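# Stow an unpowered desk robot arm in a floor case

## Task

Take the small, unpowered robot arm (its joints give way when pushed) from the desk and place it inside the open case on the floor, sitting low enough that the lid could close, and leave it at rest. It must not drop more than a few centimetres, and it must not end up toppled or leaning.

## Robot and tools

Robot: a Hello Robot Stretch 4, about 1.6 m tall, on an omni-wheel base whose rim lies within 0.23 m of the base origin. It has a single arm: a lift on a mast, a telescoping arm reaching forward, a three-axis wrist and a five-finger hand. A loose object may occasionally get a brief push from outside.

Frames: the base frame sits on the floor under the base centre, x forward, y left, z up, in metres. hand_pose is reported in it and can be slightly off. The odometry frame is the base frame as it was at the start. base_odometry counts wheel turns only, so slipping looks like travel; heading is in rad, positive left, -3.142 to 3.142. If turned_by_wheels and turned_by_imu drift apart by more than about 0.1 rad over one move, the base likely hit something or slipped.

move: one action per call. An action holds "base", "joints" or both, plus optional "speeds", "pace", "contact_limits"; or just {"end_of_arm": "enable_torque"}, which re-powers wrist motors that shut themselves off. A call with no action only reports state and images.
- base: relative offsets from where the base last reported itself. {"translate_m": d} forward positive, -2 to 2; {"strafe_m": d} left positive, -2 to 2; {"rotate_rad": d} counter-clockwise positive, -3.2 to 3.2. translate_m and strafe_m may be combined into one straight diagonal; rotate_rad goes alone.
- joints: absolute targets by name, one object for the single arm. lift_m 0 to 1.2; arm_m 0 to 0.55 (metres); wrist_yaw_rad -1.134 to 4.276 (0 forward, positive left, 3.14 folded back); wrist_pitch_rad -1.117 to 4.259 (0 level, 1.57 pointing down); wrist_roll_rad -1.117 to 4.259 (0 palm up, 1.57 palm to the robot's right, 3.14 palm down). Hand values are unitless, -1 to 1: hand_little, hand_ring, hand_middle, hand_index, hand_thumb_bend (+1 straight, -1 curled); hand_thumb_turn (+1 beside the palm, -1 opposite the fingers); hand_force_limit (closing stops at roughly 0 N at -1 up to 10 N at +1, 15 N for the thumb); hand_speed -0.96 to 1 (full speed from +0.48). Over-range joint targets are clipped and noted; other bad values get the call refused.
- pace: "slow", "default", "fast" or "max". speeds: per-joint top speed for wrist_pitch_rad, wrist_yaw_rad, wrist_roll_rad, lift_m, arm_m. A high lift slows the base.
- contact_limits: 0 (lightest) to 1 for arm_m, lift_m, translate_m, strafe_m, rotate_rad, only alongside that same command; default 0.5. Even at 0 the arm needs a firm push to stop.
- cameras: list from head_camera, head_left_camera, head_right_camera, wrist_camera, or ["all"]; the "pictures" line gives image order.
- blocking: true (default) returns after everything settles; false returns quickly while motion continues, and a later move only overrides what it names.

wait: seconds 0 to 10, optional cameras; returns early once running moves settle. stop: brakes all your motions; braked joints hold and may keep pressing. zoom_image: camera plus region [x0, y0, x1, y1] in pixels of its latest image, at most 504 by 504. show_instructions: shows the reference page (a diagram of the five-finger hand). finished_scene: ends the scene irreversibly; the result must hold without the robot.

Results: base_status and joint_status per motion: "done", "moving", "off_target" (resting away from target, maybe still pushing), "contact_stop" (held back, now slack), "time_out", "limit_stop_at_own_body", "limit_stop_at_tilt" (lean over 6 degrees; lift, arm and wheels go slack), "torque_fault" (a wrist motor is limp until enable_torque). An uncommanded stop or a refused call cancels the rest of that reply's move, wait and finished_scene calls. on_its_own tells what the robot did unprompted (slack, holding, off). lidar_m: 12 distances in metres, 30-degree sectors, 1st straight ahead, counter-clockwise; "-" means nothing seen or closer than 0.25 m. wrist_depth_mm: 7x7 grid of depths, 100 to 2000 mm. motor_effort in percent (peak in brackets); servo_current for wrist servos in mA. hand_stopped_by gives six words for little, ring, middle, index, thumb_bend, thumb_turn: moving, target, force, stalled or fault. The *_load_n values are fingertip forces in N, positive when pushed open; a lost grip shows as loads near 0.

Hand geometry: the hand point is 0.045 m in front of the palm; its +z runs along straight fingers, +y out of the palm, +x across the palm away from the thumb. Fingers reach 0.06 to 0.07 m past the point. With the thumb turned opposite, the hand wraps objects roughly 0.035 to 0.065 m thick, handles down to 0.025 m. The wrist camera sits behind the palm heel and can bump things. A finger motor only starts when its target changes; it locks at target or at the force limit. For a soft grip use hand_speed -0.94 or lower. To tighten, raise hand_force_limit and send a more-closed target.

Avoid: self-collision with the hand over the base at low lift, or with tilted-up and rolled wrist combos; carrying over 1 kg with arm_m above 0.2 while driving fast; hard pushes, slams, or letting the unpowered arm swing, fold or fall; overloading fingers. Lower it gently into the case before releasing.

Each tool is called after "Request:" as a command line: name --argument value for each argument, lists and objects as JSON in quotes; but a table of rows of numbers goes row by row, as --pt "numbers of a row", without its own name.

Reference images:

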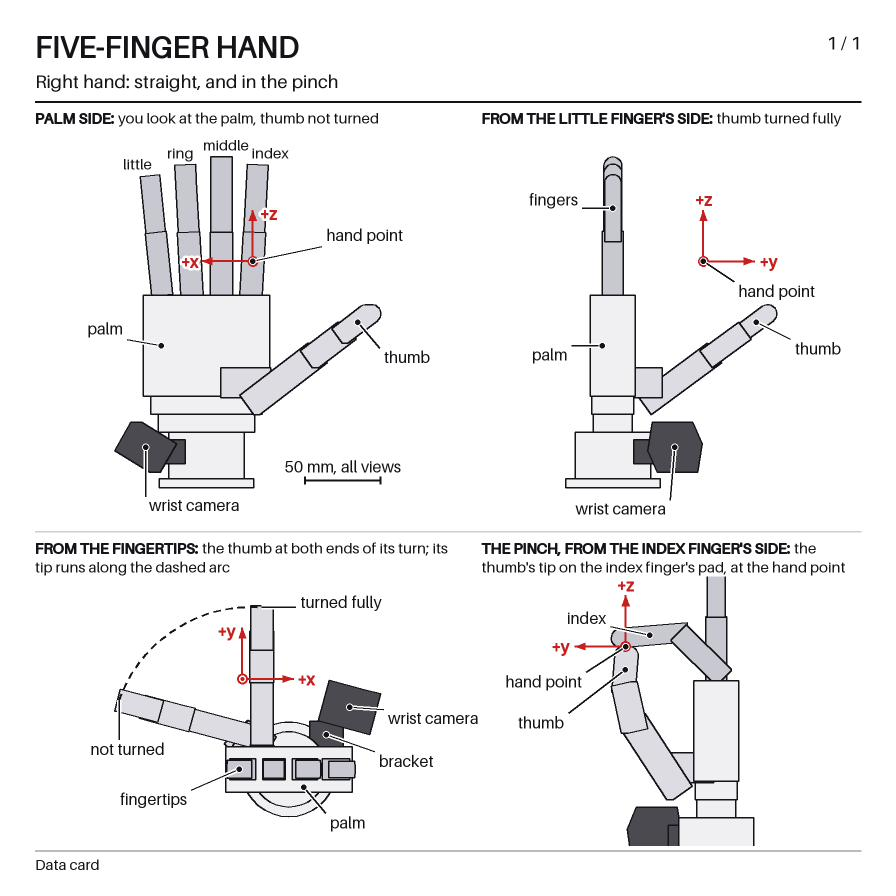

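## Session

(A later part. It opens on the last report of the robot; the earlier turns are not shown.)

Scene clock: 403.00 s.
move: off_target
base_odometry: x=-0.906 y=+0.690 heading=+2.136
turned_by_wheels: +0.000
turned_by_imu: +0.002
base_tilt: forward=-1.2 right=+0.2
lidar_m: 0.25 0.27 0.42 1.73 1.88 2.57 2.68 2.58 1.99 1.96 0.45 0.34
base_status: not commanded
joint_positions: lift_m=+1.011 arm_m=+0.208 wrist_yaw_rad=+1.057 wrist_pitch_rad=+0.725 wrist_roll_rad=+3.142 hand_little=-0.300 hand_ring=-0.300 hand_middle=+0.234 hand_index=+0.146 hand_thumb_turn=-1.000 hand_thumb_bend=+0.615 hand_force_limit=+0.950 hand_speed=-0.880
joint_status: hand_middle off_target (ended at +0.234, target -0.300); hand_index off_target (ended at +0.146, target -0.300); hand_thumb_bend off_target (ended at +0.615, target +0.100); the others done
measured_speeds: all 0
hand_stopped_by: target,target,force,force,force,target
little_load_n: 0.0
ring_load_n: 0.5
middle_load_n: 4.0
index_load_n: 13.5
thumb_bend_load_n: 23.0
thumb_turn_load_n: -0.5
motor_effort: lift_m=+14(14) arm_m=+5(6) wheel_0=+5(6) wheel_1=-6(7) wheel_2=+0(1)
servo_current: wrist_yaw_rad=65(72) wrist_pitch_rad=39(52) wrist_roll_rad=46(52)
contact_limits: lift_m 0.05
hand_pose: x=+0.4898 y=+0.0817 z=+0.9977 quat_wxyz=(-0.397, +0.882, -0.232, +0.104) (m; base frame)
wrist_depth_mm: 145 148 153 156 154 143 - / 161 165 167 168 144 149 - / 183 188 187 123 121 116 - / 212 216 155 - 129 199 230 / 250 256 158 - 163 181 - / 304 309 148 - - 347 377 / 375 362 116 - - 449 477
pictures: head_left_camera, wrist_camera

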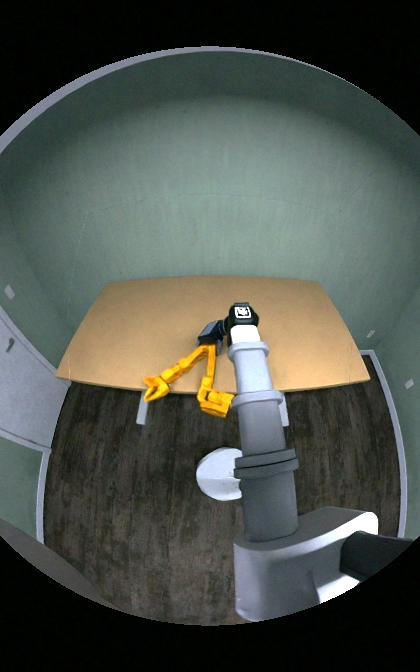

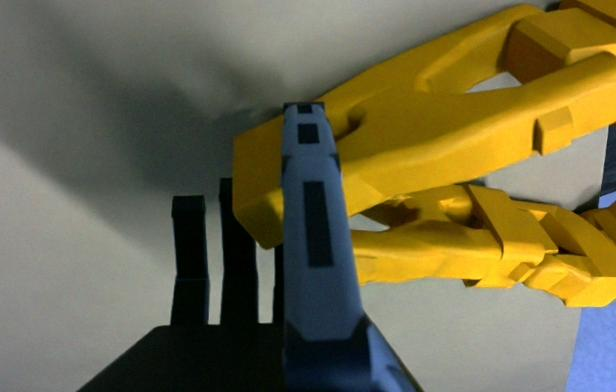

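Request:
move --joints '{"arm_m": 0.34}' --speeds '{"arm_m": 0.05}' --cameras '["wrist_camera", "head_left_camera"]'

Request:
zoom_image --camera "head_left_camera" --region '[120, 270, 280, 430]'

Scene clock: 407.03 s.
move: done
base_odometry: x=-0.906 y=+0.690 heading=+2.136
turned_by_wheels: +0.000
turned_by_imu: +0.002
base_tilt: forward=-1.3 right=+0.2
lidar_m: 0.30 0.33 0.49 1.72 1.87 2.60 2.68 2.59 1.99 1.95 0.45 0.34
base_status: not commanded
joint_positions: lift_m=+1.011 arm_m=+0.340 wrist_yaw_rad=+1.059 wrist_pitch_rad=+0.730 wrist_roll_rad=+3.142 hand_little=-0.300 hand_ring=-0.300 hand_middle=+0.234 hand_index=+0.144 hand_thumb_turn=-1.000 hand_thumb_bend=+0.610 hand_force_limit=+0.950 hand_speed=-0.880
joint_status: all done
measured_speeds: all 0
hand_stopped_by: target,target,force,force,force,target
little_load_n: 0.0
ring_load_n: 0.0
middle_load_n: 0.0
index_load_n: 0.0
thumb_bend_load_n: 0.0
thumb_turn_load_n: 0.0
motor_effort: lift_m=+15(15) arm_m=+6(9) wheel_0=+6(6) wheel_1=-6(6) wheel_2=+0(1)
servo_current: wrist_yaw_rad=72(72) wrist_pitch_rad=52(52) wrist_roll_rad=46(52)
contact_limits: lift_m 0.05
hand_pose: x=+0.6211 y=+0.0811 z=+0.9970 quat_wxyz=(-0.395, +0.883, -0.231, +0.103) (m; base frame)
wrist_depth_mm: 145 147 151 154 153 151 - / 160 164 166 170 171 120 - / 183 186 189 182 195 119 - / 211 214 156 - 220 223 - / 248 254 158 - 260 274 283 / 303 307 147 - - 338 355 / 392 355 116 - - 439 473
pictures: head_left_camera, wrist_camera

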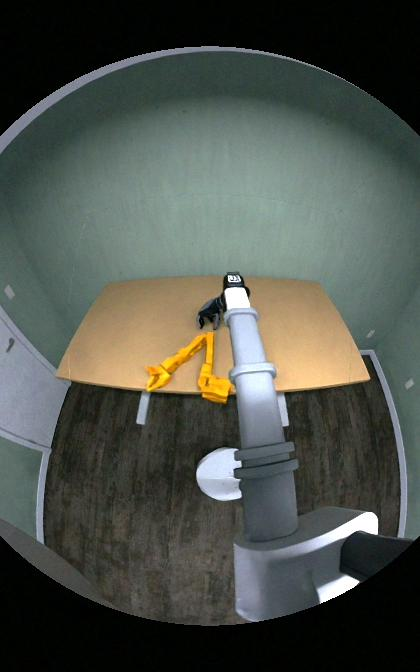

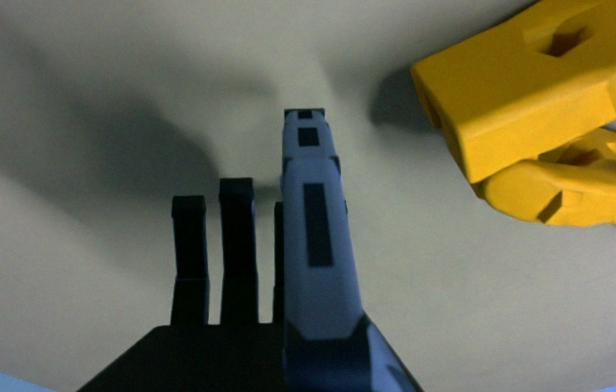

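Scaled by 3.150 from the camera's 420x672 image, which has a finer 600x960 frame.

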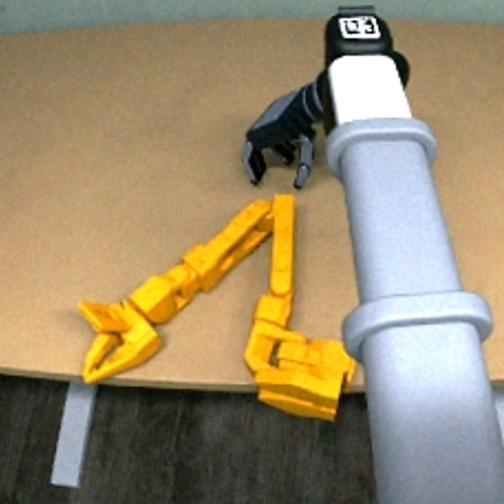

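Request:
move --joints '{"lift_m": 1.19, "hand_speed": 0.3, "hand_thumb_bend": 0.5, "hand_index": 0.6, "hand_middle": 0.6, "hand_ring": 0.6, "hand_little": 0.6}'

Request:
move --base '{"strafe_m": 0.08}' --joints '{"arm_m": 0.26, "wrist_yaw_rad": 1.571, "wrist_pitch_rad": 1.57, "hand_thumb_turn": 1.0}' --cameras '["wrist_camera"]'

Scene clock: 413.00 s.
move: done
base_odometry: x=-0.906 y=+0.690 heading=+2.136
turned_by_wheels: +0.000
turned_by_imu: +0.002
base_tilt: forward=-1.2 right=+0.1
lidar_m: 0.30 0.31 0.51 1.73 1.89 2.57 2.68 2.59 1.99 1.96 0.45 0.31
base_status: not commanded
joint_positions: lift_m=+1.190 arm_m=+0.340 wrist_yaw_rad=+1.059 wrist_pitch_rad=+0.730 wrist_roll_rad=+3.142 hand_little=+0.600 hand_ring=+0.600 hand_middle=+0.600 hand_index=+0.600 hand_thumb_turn=-1.000 hand_thumb_bend=+0.500 hand_force_limit=+0.950 hand_speed=+0.300
joint_status: all done
measured_speeds: all 0
hand_stopped_by: target,target,target,target,target,target
little_load_n: 0.0
ring_load_n: 0.0
middle_load_n: 0.0
index_load_n: 0.0
thumb_bend_load_n: 0.0
thumb_turn_load_n: 0.5
motor_effort: lift_m=+24(26) arm_m=+5(6) wheel_0=+5(6) wheel_1=-5(6) wheel_2=+0(1)
servo_current: wrist_yaw_rad=26(78) wrist_pitch_rad=46(59) wrist_roll_rad=39(46)
hand_pose: x=+0.6211 y=+0.0811 z=+1.1752 quat_wxyz=(-0.395, +0.883, -0.231, +0.103) (m; base frame)
wrist_depth_mm: 314 319 324 330 334 278 324 / 343 351 357 364 370 373 373 / 394 399 407 389 418 427 427 / 455 459 469 473 484 496 504 / 517 539 525 - - 580 603 / - 627 165 - - 707 715 / - - 116 - - - -
pictures: none

Scene clock: 414.33 s.
move: done
base_odometry: x=-0.974 y=+0.648 heading=+2.136
turned_by_wheels: +0.000
turned_by_imu: +0.001
base_tilt: forward=-1.3 right=+0.2
lidar_m: 0.28 0.35 0.51 1.66 1.80 2.58 2.55 2.68 2.08 2.03 0.46 0.34
base_status: done
joint_positions: lift_m=+1.190 arm_m=+0.260 wrist_yaw_rad=+1.570 wrist_pitch_rad=+1.568 wrist_roll_rad=+3.142 hand_little=+0.600 hand_ring=+0.600 hand_middle=+0.600 hand_index=+0.600 hand_thumb_turn=+1.000 hand_thumb_bend=+0.500 hand_force_limit=+0.950 hand_speed=+0.300
joint_status: all done
measured_speeds: all 0
hand_stopped_by: target,target,target,target,target,target
little_load_n: 0.0
ring_load_n: 0.5
middle_load_n: 0.0
index_load_n: 0.0
thumb_bend_load_n: 0.0
thumb_turn_load_n: 0.0
motor_effort: lift_m=+24(25) arm_m=-6(7) wheel_0=-5(18) wheel_1=+5(14) wheel_2=+0(4)
servo_current: wrist_yaw_rad=33(98) wrist_pitch_rad=46(78) wrist_roll_rad=52(59)
hand_pose: x=+0.4876 y=-0.0595 z=+1.1462 quat_wxyz=(-0.002, +1.000, -0.001, +0.000) (m; base frame)
wrist_depth_mm: 345 345 347 353 357 1336 1336 / 340 347 349 355 355 1308 1366 / 343 345 349 351 355 1308 1336 / 340 345 347 351 353 310 1308 / 340 345 345 330 355 - 1308 / 340 340 166 163 - - - / 338 342 116 - - - -
pictures: wrist_camera

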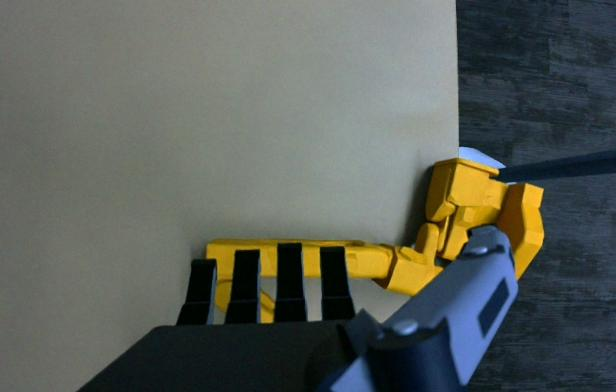

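Request:
move --base '{"strafe_m": 0.14}' --cameras '["wrist_camera"]'

Scene clock: 416.23 s.
move: done
base_odometry: x=-1.092 y=+0.573 heading=+2.136
turned_by_wheels: +0.000
turned_by_imu: +0.001
base_tilt: forward=-1.3 right=+0.2
lidar_m: 0.33 0.36 0.53 1.51 1.65 2.42 2.53 2.87 2.22 2.19 0.46 0.32
base_status: done
joint_positions: lift_m=+1.190 arm_m=+0.260 wrist_yaw_rad=+1.570 wrist_pitch_rad=+1.568 wrist_roll_rad=+3.142 hand_little=+0.600 hand_ring=+0.600 hand_middle=+0.600 hand_index=+0.600 hand_thumb_turn=+1.000 hand_thumb_bend=+0.500 hand_force_limit=+0.950 hand_speed=+0.300
joint_status: not commanded
measured_speeds: all 0
hand_stopped_by: target,target,target,target,target,target
little_load_n: 0.0
ring_load_n: 0.0
middle_load_n: 0.5
index_load_n: 0.0
thumb_bend_load_n: 0.0
thumb_turn_load_n: 0.0
motor_effort: lift_m=+24(24) arm_m=-5(6) wheel_0=-3(17) wheel_1=+6(16) wheel_2=-1(4)
servo_current: wrist_yaw_rad=20(78) wrist_pitch_rad=33(46) wrist_roll_rad=39(52)
hand_pose: x=+0.4876 y=-0.0595 z=+1.1462 quat_wxyz=(-0.002, +1.000, -0.001, +0.000) (m; base frame)
wrist_depth_mm: 343 345 349 357 355 309 1308 / 343 347 347 322 317 315 1336 / 343 345 349 353 351 1308 1336 / 342 345 349 300 353 1008 1336 / 342 343 345 296 353 - 1336 / 340 343 165 163 - - - / 338 340 116 - - - -
pictures: wrist_camera

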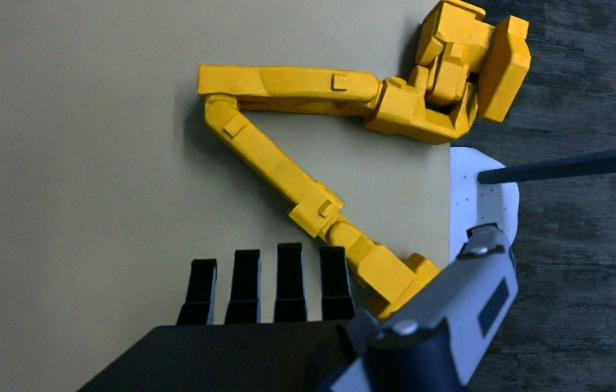

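Request:
move --base '{"strafe_m": -0.139}' --joints '{"arm_m": 0.181, "wrist_yaw_rad": 0.8, "wrist_pitch_rad": 0.725, "hand_thumb_turn": -1.0, "hand_thumb_bend": 0.5}'

Request:
move --joints '{"lift_m": 1.045}' --cameras '["wrist_camera"]'

Scene clock: 420.53 s.
move: done
base_odometry: x=-0.975 y=+0.647 heading=+2.136
turned_by_wheels: +0.000
turned_by_imu: +0.001
base_tilt: forward=-1.3 right=+0.2
lidar_m: 0.29 0.35 0.51 1.64 1.81 2.59 2.55 2.71 2.09 2.05 0.45 0.33
base_status: done
joint_positions: lift_m=+1.190 arm_m=+0.181 wrist_yaw_rad=+0.801 wrist_pitch_rad=+0.733 wrist_roll_rad=+3.142 hand_little=+0.600 hand_ring=+0.600 hand_middle=+0.600 hand_index=+0.600 hand_thumb_turn=-1.000 hand_thumb_bend=+0.500 hand_force_limit=+0.950 hand_speed=+0.300
joint_status: all done
measured_speeds: all 0
hand_stopped_by: target,target,target,target,target,target
little_load_n: 0.0
ring_load_n: 0.0
middle_load_n: 0.0
index_load_n: 0.0
thumb_bend_load_n: 0.0
thumb_turn_load_n: 0.0
motor_effort: lift_m=+23(24) arm_m=-5(7) wheel_0=+2(17) wheel_1=-6(15) wheel_2=+0(3)
servo_current: wrist_yaw_rad=59(78) wrist_pitch_rad=46(137) wrist_roll_rad=39(52)
hand_pose: x=+0.4792 y=+0.0499 z=+1.1749 quat_wxyz=(-0.377, +0.847, -0.343, +0.153) (m; base frame)
wrist_depth_mm: 314 319 304 325 329 317 1255 / 345 353 364 370 303 301 1366 / 394 399 410 392 415 430 459 / 452 459 466 473 484 492 500 / 530 544 521 - - 591 603 / 621 627 165 - - 699 - / - - 116 - - - -
pictures: none

Scene clock: 422.20 s.
move: done
base_odometry: x=-0.975 y=+0.647 heading=+2.136
turned_by_wheels: +0.000
turned_by_imu: +0.001
base_tilt: forward=-1.3 right=+0.2
lidar_m: 0.28 0.36 0.50 1.66 1.82 2.57 2.52 2.69 2.09 2.04 0.47 0.33
base_status: not commanded
joint_positions: lift_m=+1.045 arm_m=+0.181 wrist_yaw_rad=+0.801 wrist_pitch_rad=+0.733 wrist_roll_rad=+3.142 hand_little=+0.600 hand_ring=+0.600 hand_middle=+0.600 hand_index=+0.600 hand_thumb_turn=-1.000 hand_thumb_bend=+0.500 hand_force_limit=+0.950 hand_speed=+0.300
joint_status: all done
measured_speeds: all 0
hand_stopped_by: target,target,target,target,target,target
little_load_n: 0.0
ring_load_n: 0.0
middle_load_n: 0.0
index_load_n: 0.0
thumb_bend_load_n: 0.5
thumb_turn_load_n: 0.0
motor_effort: lift_m=+14(22) arm_m=-5(6) wheel_0=+1(2) wheel_1=-6(6) wheel_2=+1(1)
servo_current: wrist_yaw_rad=33(65) wrist_pitch_rad=46(65) wrist_roll_rad=33(52)
hand_pose: x=+0.4793 y=+0.0500 z=+1.0308 quat_wxyz=(-0.377, +0.847, -0.343, +0.153) (m; base frame)
wrist_depth_mm: 178 181 165 124 187 191 193 / 198 197 138 208 211 213 213 / 224 183 150 224 227 229 - / 256 174 190 - - 197 201 / 304 310 198 - - 334 342 / 368 370 165 - - 413 433 / 473 430 115 - - 525 554
pictures: wrist_camera

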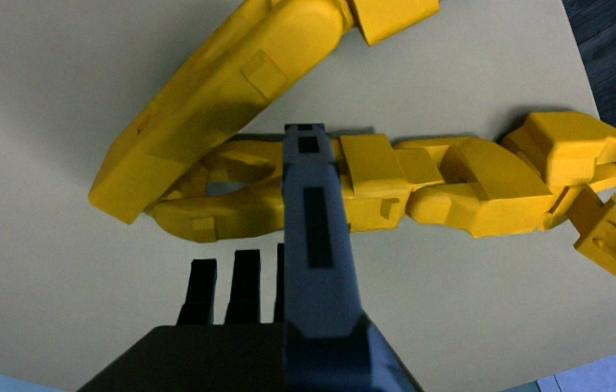

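Request:
move --cameras '["wrist_camera","head_camera"]'

Scene clock: 425.43 s.
base_odometry: x=-0.975 y=+0.647 heading=+2.136
turned_by_wheels: +0.000
turned_by_imu: +0.001
base_tilt: forward=-1.3 right=+0.2
lidar_m: 0.29 0.34 0.51 1.65 1.78 2.58 2.58 2.70 2.09 2.04 0.45 0.33
base_status: not commanded
joint_positions: lift_m=+1.045 arm_m=+0.181 wrist_yaw_rad=+0.801 wrist_pitch_rad=+0.733 wrist_roll_rad=+3.142 hand_little=+0.600 hand_ring=+0.600 hand_middle=+0.600 hand_index=+0.600 hand_thumb_turn=-1.000 hand_thumb_bend=+0.500 hand_force_limit=+0.950 hand_speed=+0.300
joint_status: all done
measured_speeds: all 0
hand_stopped_by: target,target,target,target,target,target
little_load_n: 0.0
ring_load_n: 0.0
middle_load_n: 0.0
index_load_n: 0.0
thumb_bend_load_n: 0.0
thumb_turn_load_n: 0.0
motor_effort: lift_m=+14(22) arm_m=-5(6) wheel_0=+1(2) wheel_1=-6(6) wheel_2=+0(1)
servo_current: wrist_yaw_rad=39(65) wrist_pitch_rad=59(65) wrist_roll_rad=33(52)
hand_pose: x=+0.4793 y=+0.0500 z=+1.0308 quat_wxyz=(-0.377, +0.847, -0.343, +0.153) (m; base frame)
wrist_depth_mm: 178 181 165 124 187 192 193 / 198 198 138 208 211 212 213 / 224 184 150 223 228 228 - / 255 175 190 - - 197 202 / 303 309 198 - - 334 343 / 368 373 166 - - 415 430 / 477 430 116 - - 530 554
pictures: head_camera, wrist_camera

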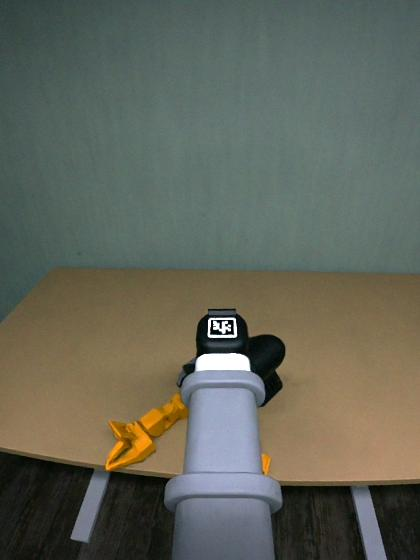

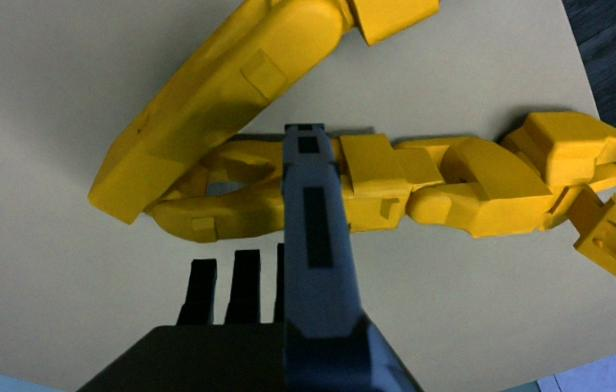

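Request:
move --joints '{"lift_m": 1.016}' --speeds '{"lift_m": 0.06}' --contact_limits '{"lift_m": 0.05}' --cameras '["wrist_camera"]'

Request:
move --joints '{"hand_thumb_bend": 0.42, "hand_speed": -0.5}' --cameras '["wrist_camera"]'

Scene clock: 432.67 s.
move: done
base_odometry: x=-0.975 y=+0.647 heading=+2.136
turned_by_wheels: +0.000
turned_by_imu: +0.002
base_tilt: forward=-1.3 right=+0.1
lidar_m: 0.28 0.36 0.51 1.66 1.80 2.59 2.53 2.70 2.08 2.04 0.44 0.34
base_status: not commanded
joint_positions: lift_m=+1.016 arm_m=+0.181 wrist_yaw_rad=+0.801 wrist_pitch_rad=+0.732 wrist_roll_rad=+3.142 hand_little=+0.600 hand_ring=+0.600 hand_middle=+0.600 hand_index=+0.600 hand_thumb_turn=-1.000 hand_thumb_bend=+0.500 hand_force_limit=+0.950 hand_speed=+0.300
joint_status: all done
measured_speeds: all 0
hand_stopped_by: target,target,target,target,target,target
little_load_n: 0.0
ring_load_n: 0.0
middle_load_n: 0.0
index_load_n: 0.0
thumb_bend_load_n: -0.5
thumb_turn_load_n: 0.5
motor_effort: lift_m=+13(14) arm_m=-5(6) wheel_0=+2(2) wheel_1=-6(6) wheel_2=+0(1)
servo_current: wrist_yaw_rad=26(65) wrist_pitch_rad=46(59) wrist_roll_rad=46(52)
contact_limits: lift_m 0.05
hand_pose: x=+0.4794 y=+0.0501 z=+1.0019 quat_wxyz=(-0.378, +0.846, -0.343, +0.153) (m; base frame)
wrist_depth_mm: 150 153 154 - 105 163 - / 167 170 121 - 182 180 186 / 191 182 119 113 202 205 204 / 217 133 134 - 182 196 - / 257 165 165 - 176 177 176 / 314 319 165 - - 351 368 / 382 366 116 - - 449 492
pictures: wrist_camera

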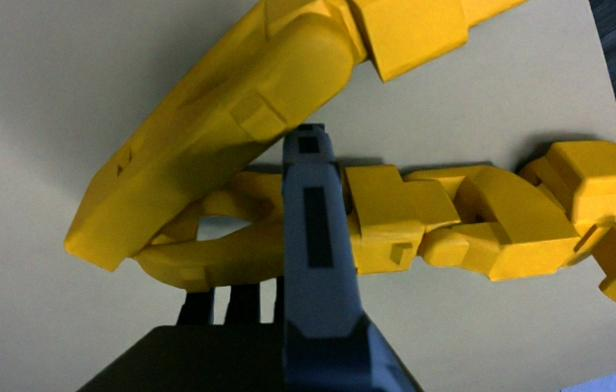

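Scene clock: 433.27 s.
move: done
base_odometry: x=-0.975 y=+0.647 heading=+2.136
turned_by_wheels: +0.000
turned_by_imu: +0.000
base_tilt: forward=-1.2 right=+0.0
lidar_m: 0.29 0.35 0.51 1.66 1.80 2.59 2.55 2.69 2.08 2.03 0.44 0.33
base_status: not commanded
joint_positions: lift_m=+1.016 arm_m=+0.181 wrist_yaw_rad=+0.801 wrist_pitch_rad=+0.732 wrist_roll_rad=+3.142 hand_little=+0.600 hand_ring=+0.600 hand_middle=+0.600 hand_index=+0.600 hand_thumb_turn=-1.000 hand_thumb_bend=+0.420 hand_force_limit=+0.950 hand_speed=-0.500
joint_status: all done
measured_speeds: all 0
hand_stopped_by: target,target,target,target,target,target
little_load_n: 0.0
ring_load_n: 0.0
middle_load_n: 0.0
index_load_n: 0.0
thumb_bend_load_n: 0.0
thumb_turn_load_n: 0.0
motor_effort: lift_m=+14(14) arm_m=-5(6) wheel_0=+2(2) wheel_1=-6(6) wheel_2=+0(0)
servo_current: wrist_yaw_rad=33(65) wrist_pitch_rad=52(59) wrist_roll_rad=39(59)
contact_limits: lift_m 0.05
hand_pose: x=+0.4794 y=+0.0501 z=+1.0019 quat_wxyz=(-0.378, +0.846, -0.343, +0.153) (m; base frame)
wrist_depth_mm: 150 153 153 - 103 163 - / 167 170 144 - 182 179 - / 190 182 119 125 202 206 204 / 217 137 133 - 183 196 - / 257 165 163 - 177 178 174 / 315 317 165 - - 349 364 / 404 366 116 - - 452 488
pictures: wrist_camera

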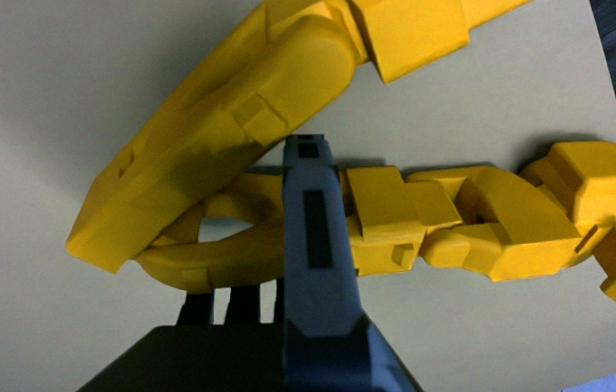

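Request:
move --joints '{"hand_speed": -0.9, "hand_force_limit": 0.3, "hand_little": -0.6, "hand_ring": -0.6, "hand_middle": -0.6, "hand_index": -0.6}'

Request:
move --joints '{"hand_force_limit": 0.95, "hand_little": -0.65, "hand_ring": -0.65, "hand_middle": -0.65, "hand_index": -0.65}' --cameras '["wrist_camera"]'

Scene clock: 438.63 s.
move: off_target
base_odometry: x=-0.975 y=+0.647 heading=+2.136
turned_by_wheels: +0.000
turned_by_imu: +0.002
base_tilt: forward=-1.3 right=+0.1
lidar_m: 0.25 0.35 0.50 1.65 1.79 2.60 2.53 2.69 2.09 2.05 0.44 0.32
base_status: not commanded
joint_positions: lift_m=+1.016 arm_m=+0.181 wrist_yaw_rad=+0.801 wrist_pitch_rad=+0.731 wrist_roll_rad=+3.142 hand_little=-0.553 hand_ring=-0.320 hand_middle=-0.003 hand_index=-0.115 hand_thumb_turn=-1.000 hand_thumb_bend=+0.423 hand_force_limit=+0.300 hand_speed=-0.900
joint_status: hand_little off_target (ended at -0.553, target -0.600); hand_ring off_target (ended at -0.320, target -0.600); hand_middle off_target (ended at -0.003, target -0.600); hand_index off_target (ended at -0.115, target -0.600); the others done
measured_speeds: all 0
hand_stopped_by: force,force,force,force,target,target
little_load_n: 7.0
ring_load_n: 2.5
middle_load_n: 1.5
index_load_n: 2.0
thumb_bend_load_n: 16.0
thumb_turn_load_n: 4.0
motor_effort: lift_m=+14(14) arm_m=-5(6) wheel_0=+1(2) wheel_1=-6(6) wheel_2=+0(1)
servo_current: wrist_yaw_rad=52(65) wrist_pitch_rad=52(59) wrist_roll_rad=33(52)
contact_limits: lift_m 0.05
hand_pose: x=+0.4795 y=+0.0502 z=+1.0021 quat_wxyz=(-0.378, +0.846, -0.343, +0.153) (m; base frame)
wrist_depth_mm: 149 149 - - 162 163 - / 161 - - 180 179 181 186 / 106 - 161 189 192 200 202 / 115 123 125 - 150 170 177 / 255 266 149 - 162 172 177 / 314 314 146 - - 351 370 / 402 362 116 - - 455 492
pictures: none

Scene clock: 439.47 s.
move: off_target
base_odometry: x=-0.975 y=+0.647 heading=+2.136
turned_by_wheels: +0.000
turned_by_imu: +0.000
base_tilt: forward=-1.3 right=+0.1
lidar_m: 0.25 0.36 0.51 1.65 1.80 2.58 2.54 2.69 2.08 2.03 0.45 0.34
base_status: not commanded
joint_positions: lift_m=+1.016 arm_m=+0.181 wrist_yaw_rad=+0.801 wrist_pitch_rad=+0.731 wrist_roll_rad=+3.142 hand_little=-0.650 hand_ring=-0.438 hand_middle=-0.046 hand_index=-0.215 hand_thumb_turn=-0.999 hand_thumb_bend=+0.428 hand_force_limit=+0.950 hand_speed=-0.900
joint_status: hand_ring off_target (ended at -0.438, target -0.650); hand_middle off_target (ended at -0.046, target -0.650); hand_index off_target (ended at -0.215, target -0.650); the others done
measured_speeds: all 0
hand_stopped_by: target,force,force,force,target,target
little_load_n: 1.5
ring_load_n: 10.0
middle_load_n: 4.0
index_load_n: 6.5
thumb_bend_load_n: 38.0
thumb_turn_load_n: 10.0
motor_effort: lift_m=+14(14) arm_m=-6(6) wheel_0=+1(2) wheel_1=-6(6) wheel_2=+0(0)
servo_current: wrist_yaw_rad=39(52) wrist_pitch_rad=52(52) wrist_roll_rad=39(52)
contact_limits: lift_m 0.05
hand_pose: x=+0.4795 y=+0.0502 z=+1.0021 quat_wxyz=(-0.378, +0.846, -0.343, +0.153) (m; base frame)
wrist_depth_mm: 148 147 - - 162 163 - / 161 - - 179 179 181 183 / - - 155 188 175 200 198 / 105 116 120 - 144 158 165 / 255 267 151 - 156 289 307 / 309 304 146 - - 355 375 / 377 362 116 - - 459 500
pictures: wrist_camera

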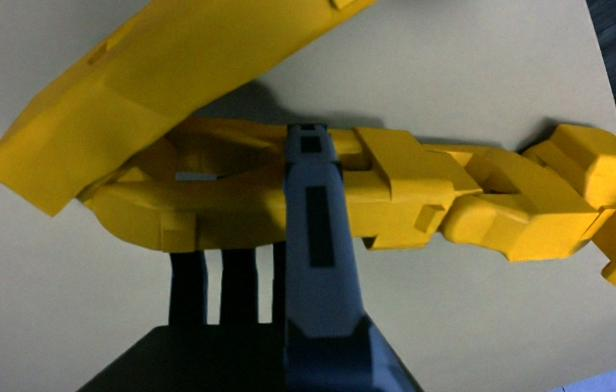

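Request:
move --joints '{"lift_m": 1.06}' --speeds '{"lift_m": 0.08}' --cameras '["wrist_camera", "head_camera"]'

Scene clock: 441.20 s.
move: done
base_odometry: x=-0.975 y=+0.647 heading=+2.136
turned_by_wheels: +0.000
turned_by_imu: +0.001
base_tilt: forward=-1.3 right=+0.1
lidar_m: 0.26 0.36 0.50 1.66 1.80 2.61 2.54 2.70 2.08 2.04 0.43 0.33
base_status: not commanded
joint_positions: lift_m=+1.059 arm_m=+0.181 wrist_yaw_rad=+0.801 wrist_pitch_rad=+0.731 wrist_roll_rad=+3.142 hand_little=-0.650 hand_ring=-0.439 hand_middle=-0.045 hand_index=-0.215 hand_thumb_turn=-0.999 hand_thumb_bend=+0.435 hand_force_limit=+0.950 hand_speed=-0.900
joint_status: all done
measured_speeds: all 0
hand_stopped_by: target,force,force,force,target,target
little_load_n: 2.5
ring_load_n: -2.5
middle_load_n: 15.5
index_load_n: 7.5
thumb_bend_load_n: 45.5
thumb_turn_load_n: 10.0
motor_effort: lift_m=+27(28) arm_m=-5(5) wheel_0=+1(2) wheel_1=-6(6) wheel_2=+0(1)
servo_current: wrist_yaw_rad=26(72) wrist_pitch_rad=46(52) wrist_roll_rad=39(52)
hand_pose: x=+0.4795 y=+0.0502 z=+1.0450 quat_wxyz=(-0.378, +0.846, -0.343, +0.153) (m; base frame)
wrist_depth_mm: 190 - - - 201 204 206 / 204 - - 222 223 226 221 / - - 150 236 166 198 - / - 106 115 - 150 168 180 / 322 334 151 - - 355 366 / 394 394 146 - - 436 459 / 477 452 116 - - 554 569
pictures: head_camera, wrist_camera

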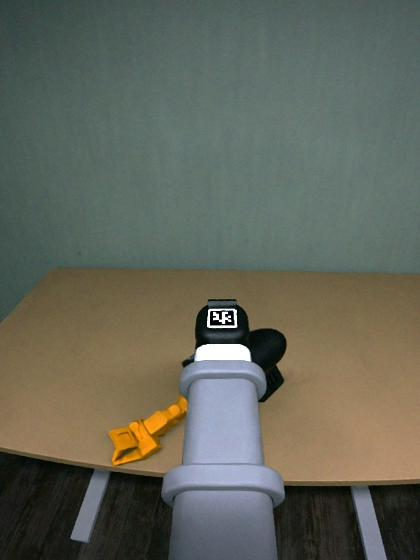

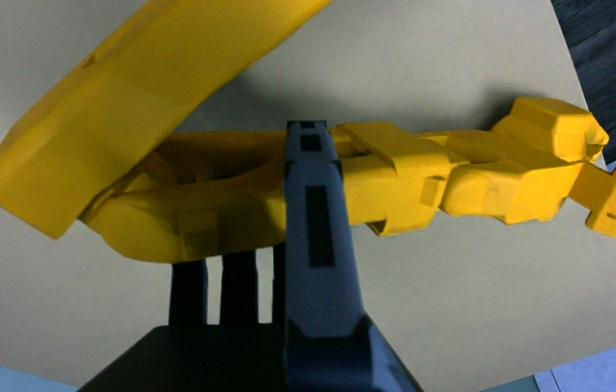

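Request:
move --joints '{"lift_m": 1.13, "arm_m": 0.35}' --base '{"translate_m": -0.27}' --speeds '{"lift_m": 0.1, "arm_m": 0.1}' --pace "slow" --cameras '["wrist_camera"]'

Request:
move --joints '{"wrist_yaw_rad": 3.16}' --speeds '{"wrist_yaw_rad": 0.6}' --base '{"rotate_rad": 0.25}' --pace "slow" --cameras '["wrist_camera", "head_camera"]'

Scene clock: 446.53 s.
move: done
base_odometry: x=-0.830 y=+0.419 heading=+2.135
turned_by_wheels: -0.001
turned_by_imu: +0.001
base_tilt: forward=-1.1 right=+0.2
lidar_m: 0.41 0.54 0.91 1.67 1.83 2.32 2.38 2.66 2.05 2.00 0.81 0.61
base_status: done
joint_positions: lift_m=+1.129 arm_m=+0.350 wrist_yaw_rad=+0.801 wrist_pitch_rad=+0.731 wrist_roll_rad=+3.142 hand_little=-0.650 hand_ring=-0.439 hand_middle=-0.045 hand_index=-0.214 hand_thumb_turn=-0.999 hand_thumb_bend=+0.440 hand_force_limit=+0.950 hand_speed=-0.900
joint_status: all done
measured_speeds: all 0
hand_stopped_by: target,force,force,force,target,target
little_load_n: 3.5
ring_load_n: -4.0
middle_load_n: 15.5
index_load_n: 8.0
thumb_bend_load_n: 45.0
thumb_turn_load_n: 10.5
motor_effort: lift_m=+26(29) arm_m=+6(7) wheel_0=-5(13) wheel_1=-8(10) wheel_2=+5(11)
servo_current: wrist_yaw_rad=20(72) wrist_pitch_rad=52(59) wrist_roll_rad=39(52)
hand_pose: x=+0.6481 y=+0.0502 z=+1.1150 quat_wxyz=(-0.378, +0.846, -0.343, +0.153) (m; base frame)
wrist_depth_mm: 255 249 - - 1182 1229 1255 / 273 - - 298 307 1336 1336 / - - 151 317 163 197 - / - 106 114 - 150 170 178 / 430 452 151 - - 480 - / 525 525 146 - - 585 627 / 640 609 116 - - 1397 -
pictures: wrist_camera

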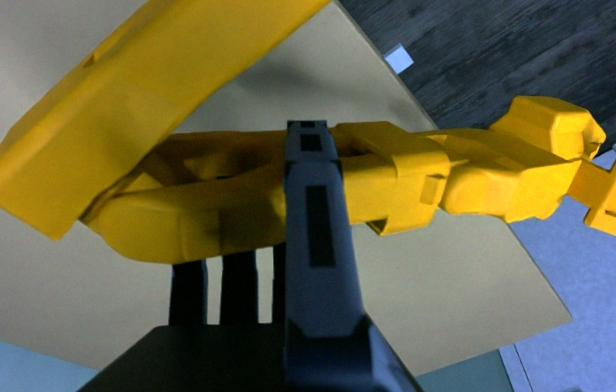

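Scene clock: 450.90 s.
move: done
base_odometry: x=-0.830 y=+0.419 heading=+2.384
turned_by_wheels: +0.249
turned_by_imu: +0.246
base_tilt: forward=-1.3 right=+0.2
lidar_m: 0.32 0.71 1.68 1.71 2.06 2.34 3.36 2.28 2.01 2.03 0.69 0.34
base_status: done
joint_positions: lift_m=+1.129 arm_m=+0.350 wrist_yaw_rad=+3.158 wrist_pitch_rad=+0.731 wrist_roll_rad=+3.142 hand_little=-0.650 hand_ring=-0.439 hand_middle=-0.045 hand_index=-0.214 hand_thumb_turn=-0.999 hand_thumb_bend=+0.440 hand_force_limit=+0.950 hand_speed=-0.900
joint_status: all done
measured_speeds: all 0
hand_stopped_by: target,force,force,force,target,target
little_load_n: 3.0
ring_load_n: -4.0
middle_load_n: 15.5
index_load_n: 8.0
thumb_bend_load_n: 45.5
thumb_turn_load_n: 10.0
motor_effort: lift_m=+26(27) arm_m=+5(6) wheel_0=-5(12) wheel_1=-6(11) wheel_2=-4(10)
servo_current: wrist_yaw_rad=52(104) wrist_pitch_rad=46(59) wrist_roll_rad=46(59)
hand_pose: x=+0.3950 y=+0.0545 z=+1.1150 quat_wxyz=(-0.286, +0.640, +0.651, -0.291) (m; base frame)
wrist_depth_mm: 1118 1118 - - 1205 1229 1255 / 1229 - - - 1336 1366 1397 / - - 150 1060 163 197 - / - 106 114 - 150 169 179 / - - 152 - - - - / - - 146 - - - - / - - 116 - - - -
pictures: head_camera, wrist_camera

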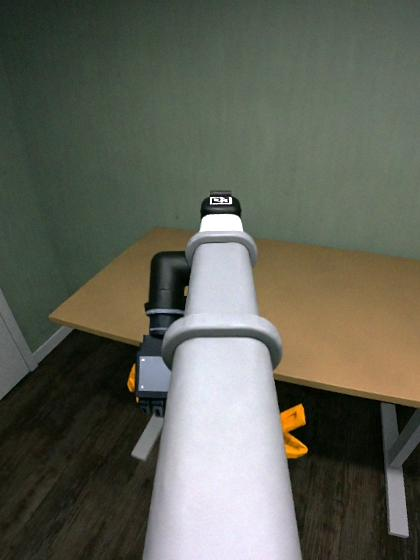

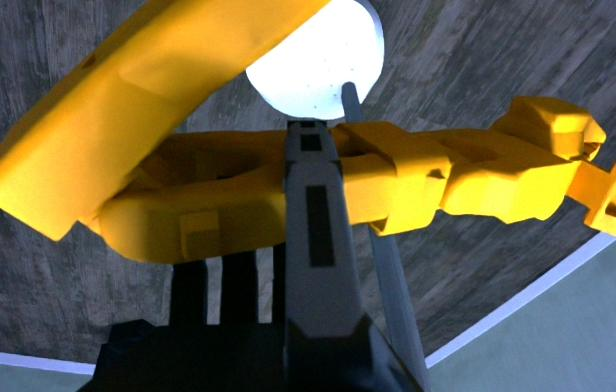

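Request:
move --joints '{"lift_m": 0.962}' --speeds '{"lift_m": 0.1}' --contact_limits '{"lift_m": 0.2}' --cameras '["wrist_camera", "head_camera", "head_left_camera", "head_right_camera"]'

Scene clock: 454.17 s.
move: done
base_odometry: x=-0.830 y=+0.419 heading=+2.384
turned_by_wheels: +0.000
turned_by_imu: +0.001
base_tilt: forward=-1.4 right=+0.2
lidar_m: 0.33 0.72 1.65 1.71 2.09 2.36 3.36 2.24 2.01 2.04 0.68 0.34
base_status: not commanded
joint_positions: lift_m=+0.962 arm_m=+0.350 wrist_yaw_rad=+3.158 wrist_pitch_rad=+0.731 wrist_roll_rad=+3.142 hand_little=-0.650 hand_ring=-0.439 hand_middle=-0.045 hand_index=-0.214 hand_thumb_turn=-0.999 hand_thumb_bend=+0.440 hand_force_limit=+0.950 hand_speed=-0.900
joint_status: all done
measured_speeds: all 0
hand_stopped_by: target,force,force,force,target,target
little_load_n: 3.5
ring_load_n: -4.0
middle_load_n: 15.0
index_load_n: 8.0
thumb_bend_load_n: 44.5
thumb_turn_load_n: 10.0
motor_effort: lift_m=+17(24) arm_m=+6(6) wheel_0=-5(5) wheel_1=-6(6) wheel_2=-3(4)
servo_current: wrist_yaw_rad=20(78) wrist_pitch_rad=52(59) wrist_roll_rad=59(59)
contact_limits: lift_m 0.2
hand_pose: x=+0.3950 y=+0.0545 z=+0.9478 quat_wxyz=(-0.286, +0.640, +0.651, -0.291) (m; base frame)
wrist_depth_mm: 991 976 - - 1025 1060 1060 / 1060 - - - 1138 1160 1182 / - - 149 - 164 197 - / - 106 114 - 150 170 182 / 1661 1808 152 - - 1921 1863 / - - 146 - - - - / - - 115 - - - -
pictures: head_camera, head_left_camera, head_right_camera, wrist_camera

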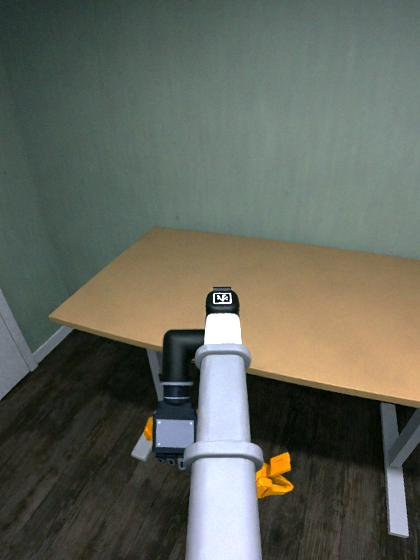

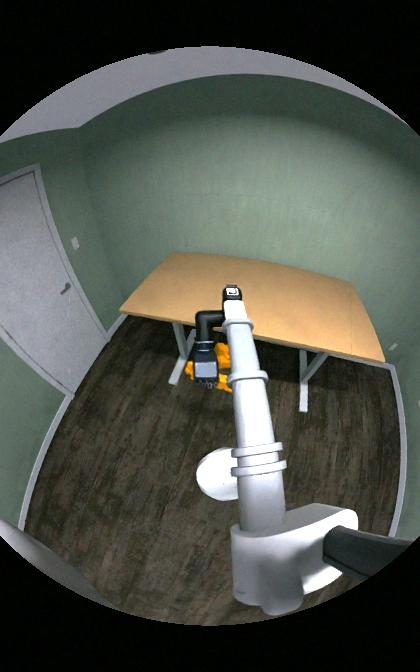

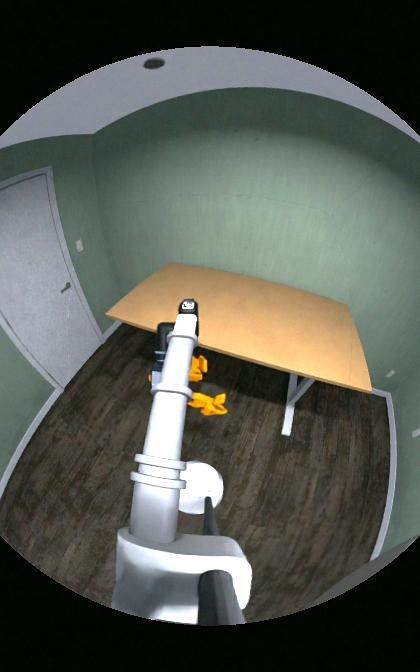

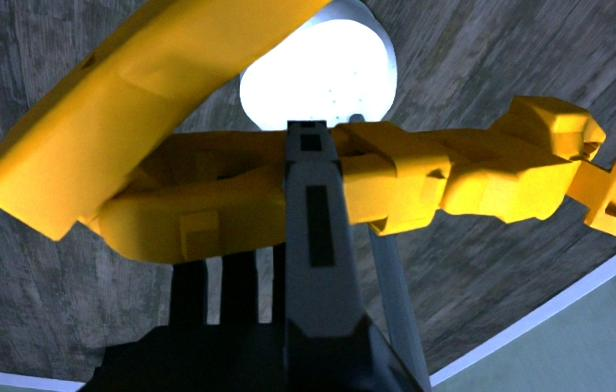

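Request:
move --base '{"translate_m": 0.068, "strafe_m": -0.017}' --pace "slow" --contact_limits '{"translate_m": 0.1}' --cameras '["wrist_camera", "head_left_camera"]'

Request:
zoom_image --camera "head_left_camera" --region '[140, 240, 320, 440]'

Scene clock: 457.27 s.
move: done
base_odometry: x=-0.868 y=+0.478 heading=+2.385
turned_by_wheels: +0.000
turned_by_imu: +0.002
base_tilt: forward=-1.2 right=+0.1
lidar_m: 0.34 0.65 1.68 1.68 2.07 2.35 3.42 2.26 2.03 2.04 0.61 0.36
base_status: done
joint_positions: lift_m=+0.962 arm_m=+0.350 wrist_yaw_rad=+3.158 wrist_pitch_rad=+0.731 wrist_roll_rad=+3.142 hand_little=-0.650 hand_ring=-0.439 hand_middle=-0.045 hand_index=-0.214 hand_thumb_turn=-0.999 hand_thumb_bend=+0.440 hand_force_limit=+0.950 hand_speed=-0.900
joint_status: not commanded
measured_speeds: all 0
hand_stopped_by: target,force,force,force,target,target
little_load_n: 3.5
ring_load_n: -4.0
middle_load_n: 15.0
index_load_n: 8.0
thumb_bend_load_n: 45.0
thumb_turn_load_n: 10.0
motor_effort: lift_m=+16(17) arm_m=+5(6) wheel_0=+5(13) wheel_1=+6(9) wheel_2=-5(12)
servo_current: wrist_yaw_rad=59(72) wrist_pitch_rad=46(59) wrist_roll_rad=39(52)
contact_limits: lift_m 0.2; translate_m 0.1
hand_pose: x=+0.3950 y=+0.0545 z=+0.9478 quat_wxyz=(-0.286, +0.640, +0.651, -0.291) (m; base frame)
wrist_depth_mm: 1008 960 - - 1042 1078 1098 / 1060 - - - 1138 1160 1205 / - - 149 - 163 198 - / - 106 114 - 150 170 182 / 1756 1756 152 - - 1863 1808 / - - 146 - - - - / - - 116 - - - -
pictures: head_left_camera, wrist_camera

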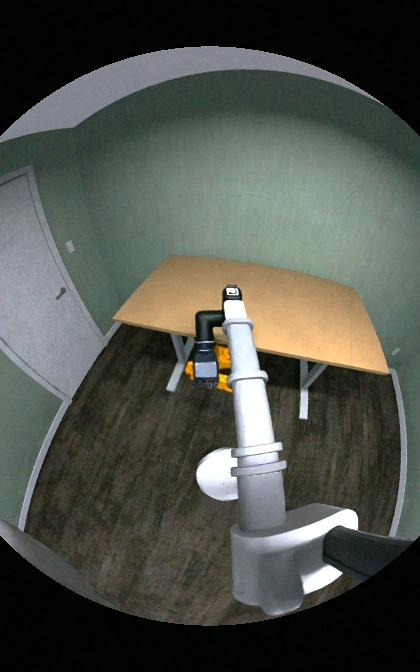

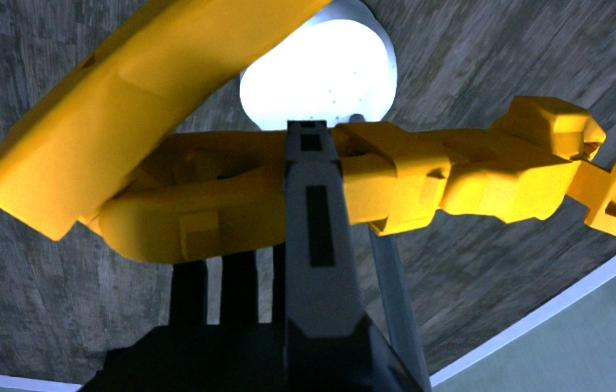

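Scaled by 2.520 from the camera's 420x672 image, which has a finer 600x960 frame.

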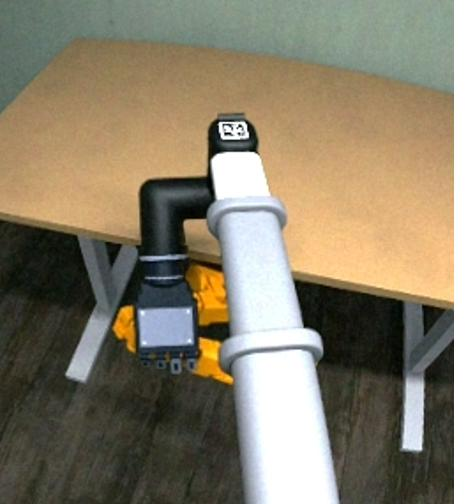

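Request:
move --base '{"translate_m": 0.0291, "strafe_m": -0.0074}' --pace "slow" --contact_limits '{"translate_m": 0.2}' --cameras '["wrist_camera", "head_left_camera"]'

Request:
zoom_image --camera "head_left_camera" --region '[140, 240, 320, 440]'

Scene clock: 459.40 s.
move: done
base_odometry: x=-0.884 y=+0.503 heading=+2.385
turned_by_wheels: +0.001
turned_by_imu: +0.002
base_tilt: forward=-1.1 right=+0.2
lidar_m: 0.32 0.60 1.66 1.70 2.07 2.39 3.45 2.26 2.02 2.04 0.58 0.35
base_status: done
joint_positions: lift_m=+0.962 arm_m=+0.350 wrist_yaw_rad=+3.158 wrist_pitch_rad=+0.731 wrist_roll_rad=+3.142 hand_little=-0.650 hand_ring=-0.439 hand_middle=-0.045 hand_index=-0.214 hand_thumb_turn=-0.999 hand_thumb_bend=+0.440 hand_force_limit=+0.950 hand_speed=-0.900
joint_status: not commanded
measured_speeds: all 0
hand_stopped_by: target,force,force,force,target,target
little_load_n: 3.0
ring_load_n: -3.5
middle_load_n: 15.0
index_load_n: 8.0
thumb_bend_load_n: 45.0
thumb_turn_load_n: 10.0
motor_effort: lift_m=+16(17) arm_m=+6(6) wheel_0=+7(12) wheel_1=+8(9) wheel_2=-6(12)
servo_current: wrist_yaw_rad=39(65) wrist_pitch_rad=39(59) wrist_roll_rad=46(52)
contact_limits: lift_m 0.2; translate_m 0.2
hand_pose: x=+0.3950 y=+0.0545 z=+0.9478 quat_wxyz=(-0.286, +0.640, +0.651, -0.291) (m; base frame)
wrist_depth_mm: 991 960 - - 1025 1078 1060 / 1060 - - - 1118 1182 1182 / - - 149 - 163 198 - / - 106 114 - 150 170 183 / 1756 1756 152 - - 1863 1921 / - - 147 - - - - / - - 116 - - - -
pictures: head_left_camera, wrist_camera

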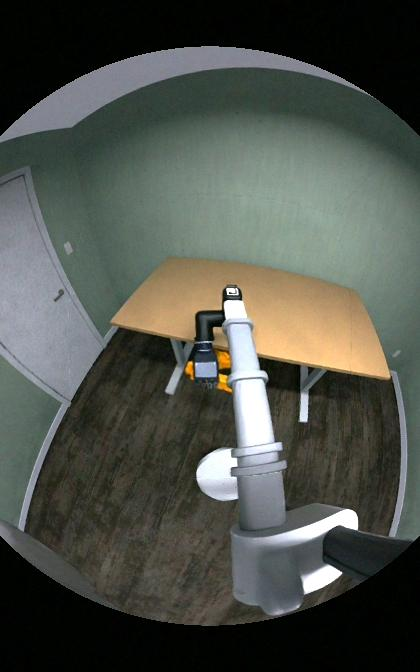

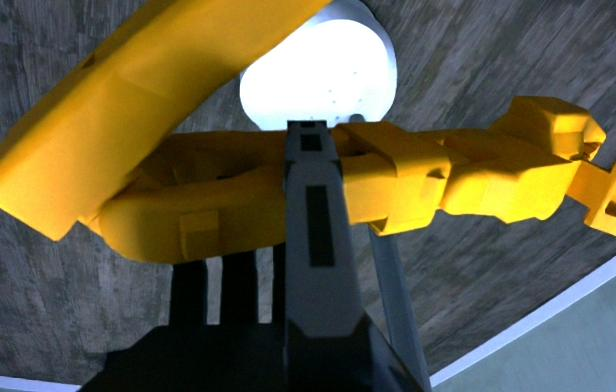

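Scaled by 2.520 from the camera's 420x672 image, which has a finer 600x960 frame.

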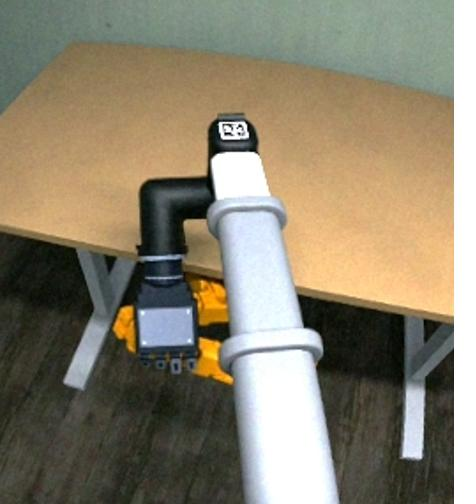

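Request:
move --cameras '["head_camera", "head_right_camera", "head_left_camera"]'

Request:
zoom_image --camera "head_right_camera" --region '[120, 290, 260, 430]'

Request:
zoom_image --camera "head_left_camera" --region '[180, 320, 250, 400]'

Scene clock: 460.23 s.
base_odometry: x=-0.884 y=+0.503 heading=+2.385
turned_by_wheels: +0.000
turned_by_imu: +0.000
base_tilt: forward=-1.2 right=+0.1
lidar_m: 0.32 0.62 1.64 1.71 2.05 2.38 3.47 2.27 2.02 2.04 0.57 0.35
base_status: done
joint_positions: lift_m=+0.962 arm_m=+0.350 wrist_yaw_rad=+3.158 wrist_pitch_rad=+0.731 wrist_roll_rad=+3.142 hand_little=-0.650 hand_ring=-0.439 hand_middle=-0.045 hand_index=-0.214 hand_thumb_turn=-0.999 hand_thumb_bend=+0.440 hand_force_limit=+0.950 hand_speed=-0.900
joint_status: not commanded
measured_speeds: all 0
hand_stopped_by: target,force,force,force,target,target
little_load_n: 3.5
ring_load_n: -4.0
middle_load_n: 15.0
index_load_n: 8.0
thumb_bend_load_n: 44.5
thumb_turn_load_n: 10.0
motor_effort: lift_m=+17(17) arm_m=+5(6) wheel_0=+7(12) wheel_1=+7(9) wheel_2=-5(12)
servo_current: wrist_yaw_rad=46(65) wrist_pitch_rad=33(59) wrist_roll_rad=39(52)
contact_limits: lift_m 0.2; translate_m 0.2
hand_pose: x=+0.3950 y=+0.0545 z=+0.9478 quat_wxyz=(-0.286, +0.640, +0.651, -0.291) (m; base frame)
wrist_depth_mm: 991 946 - - 1025 1060 1060 / 1078 - - - 1118 1160 1182 / - - 149 - 163 197 - / - 106 114 - 151 170 183 / 1661 1756 152 - - 1808 1863 / - - 146 - - - - / - - 116 - - - -
pictures: head_camera, head_left_camera, head_right_camera

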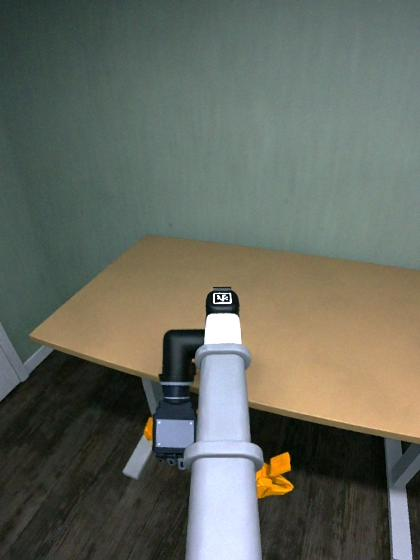

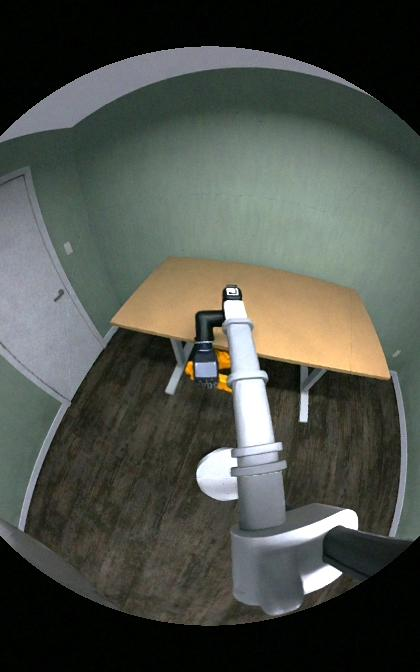

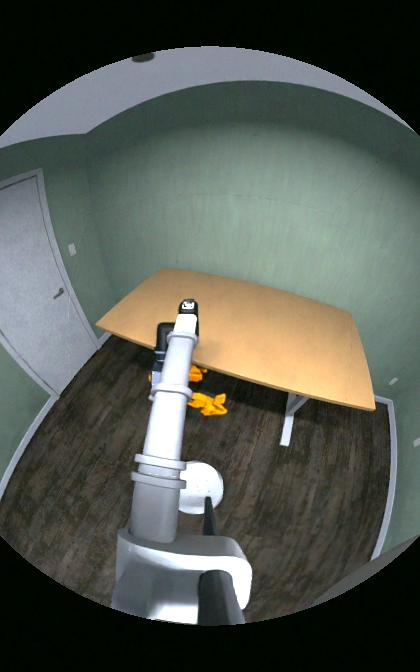

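Scaled by 3.600 from the camera's 420x672 image, which has a finer 600x960 frame.

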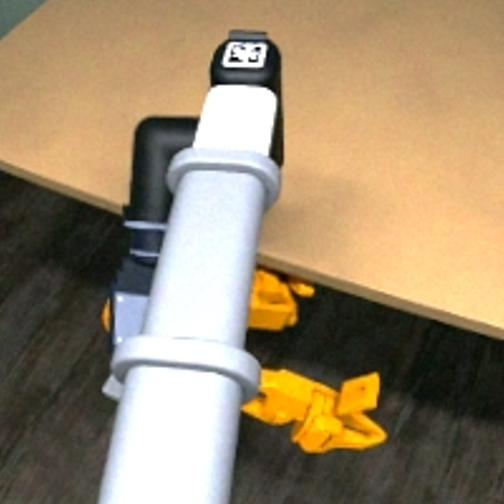

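Scaled by 6.300 from the camera's 420x672 image, which has a finer 600x960 frame.

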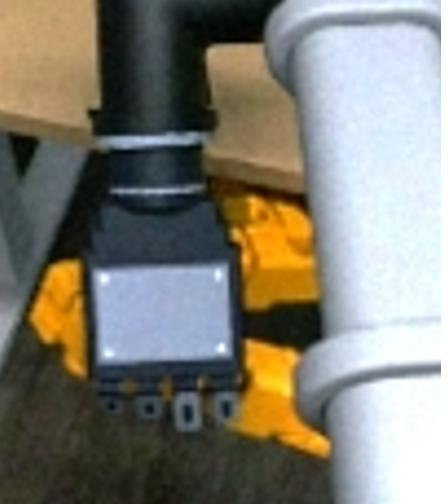

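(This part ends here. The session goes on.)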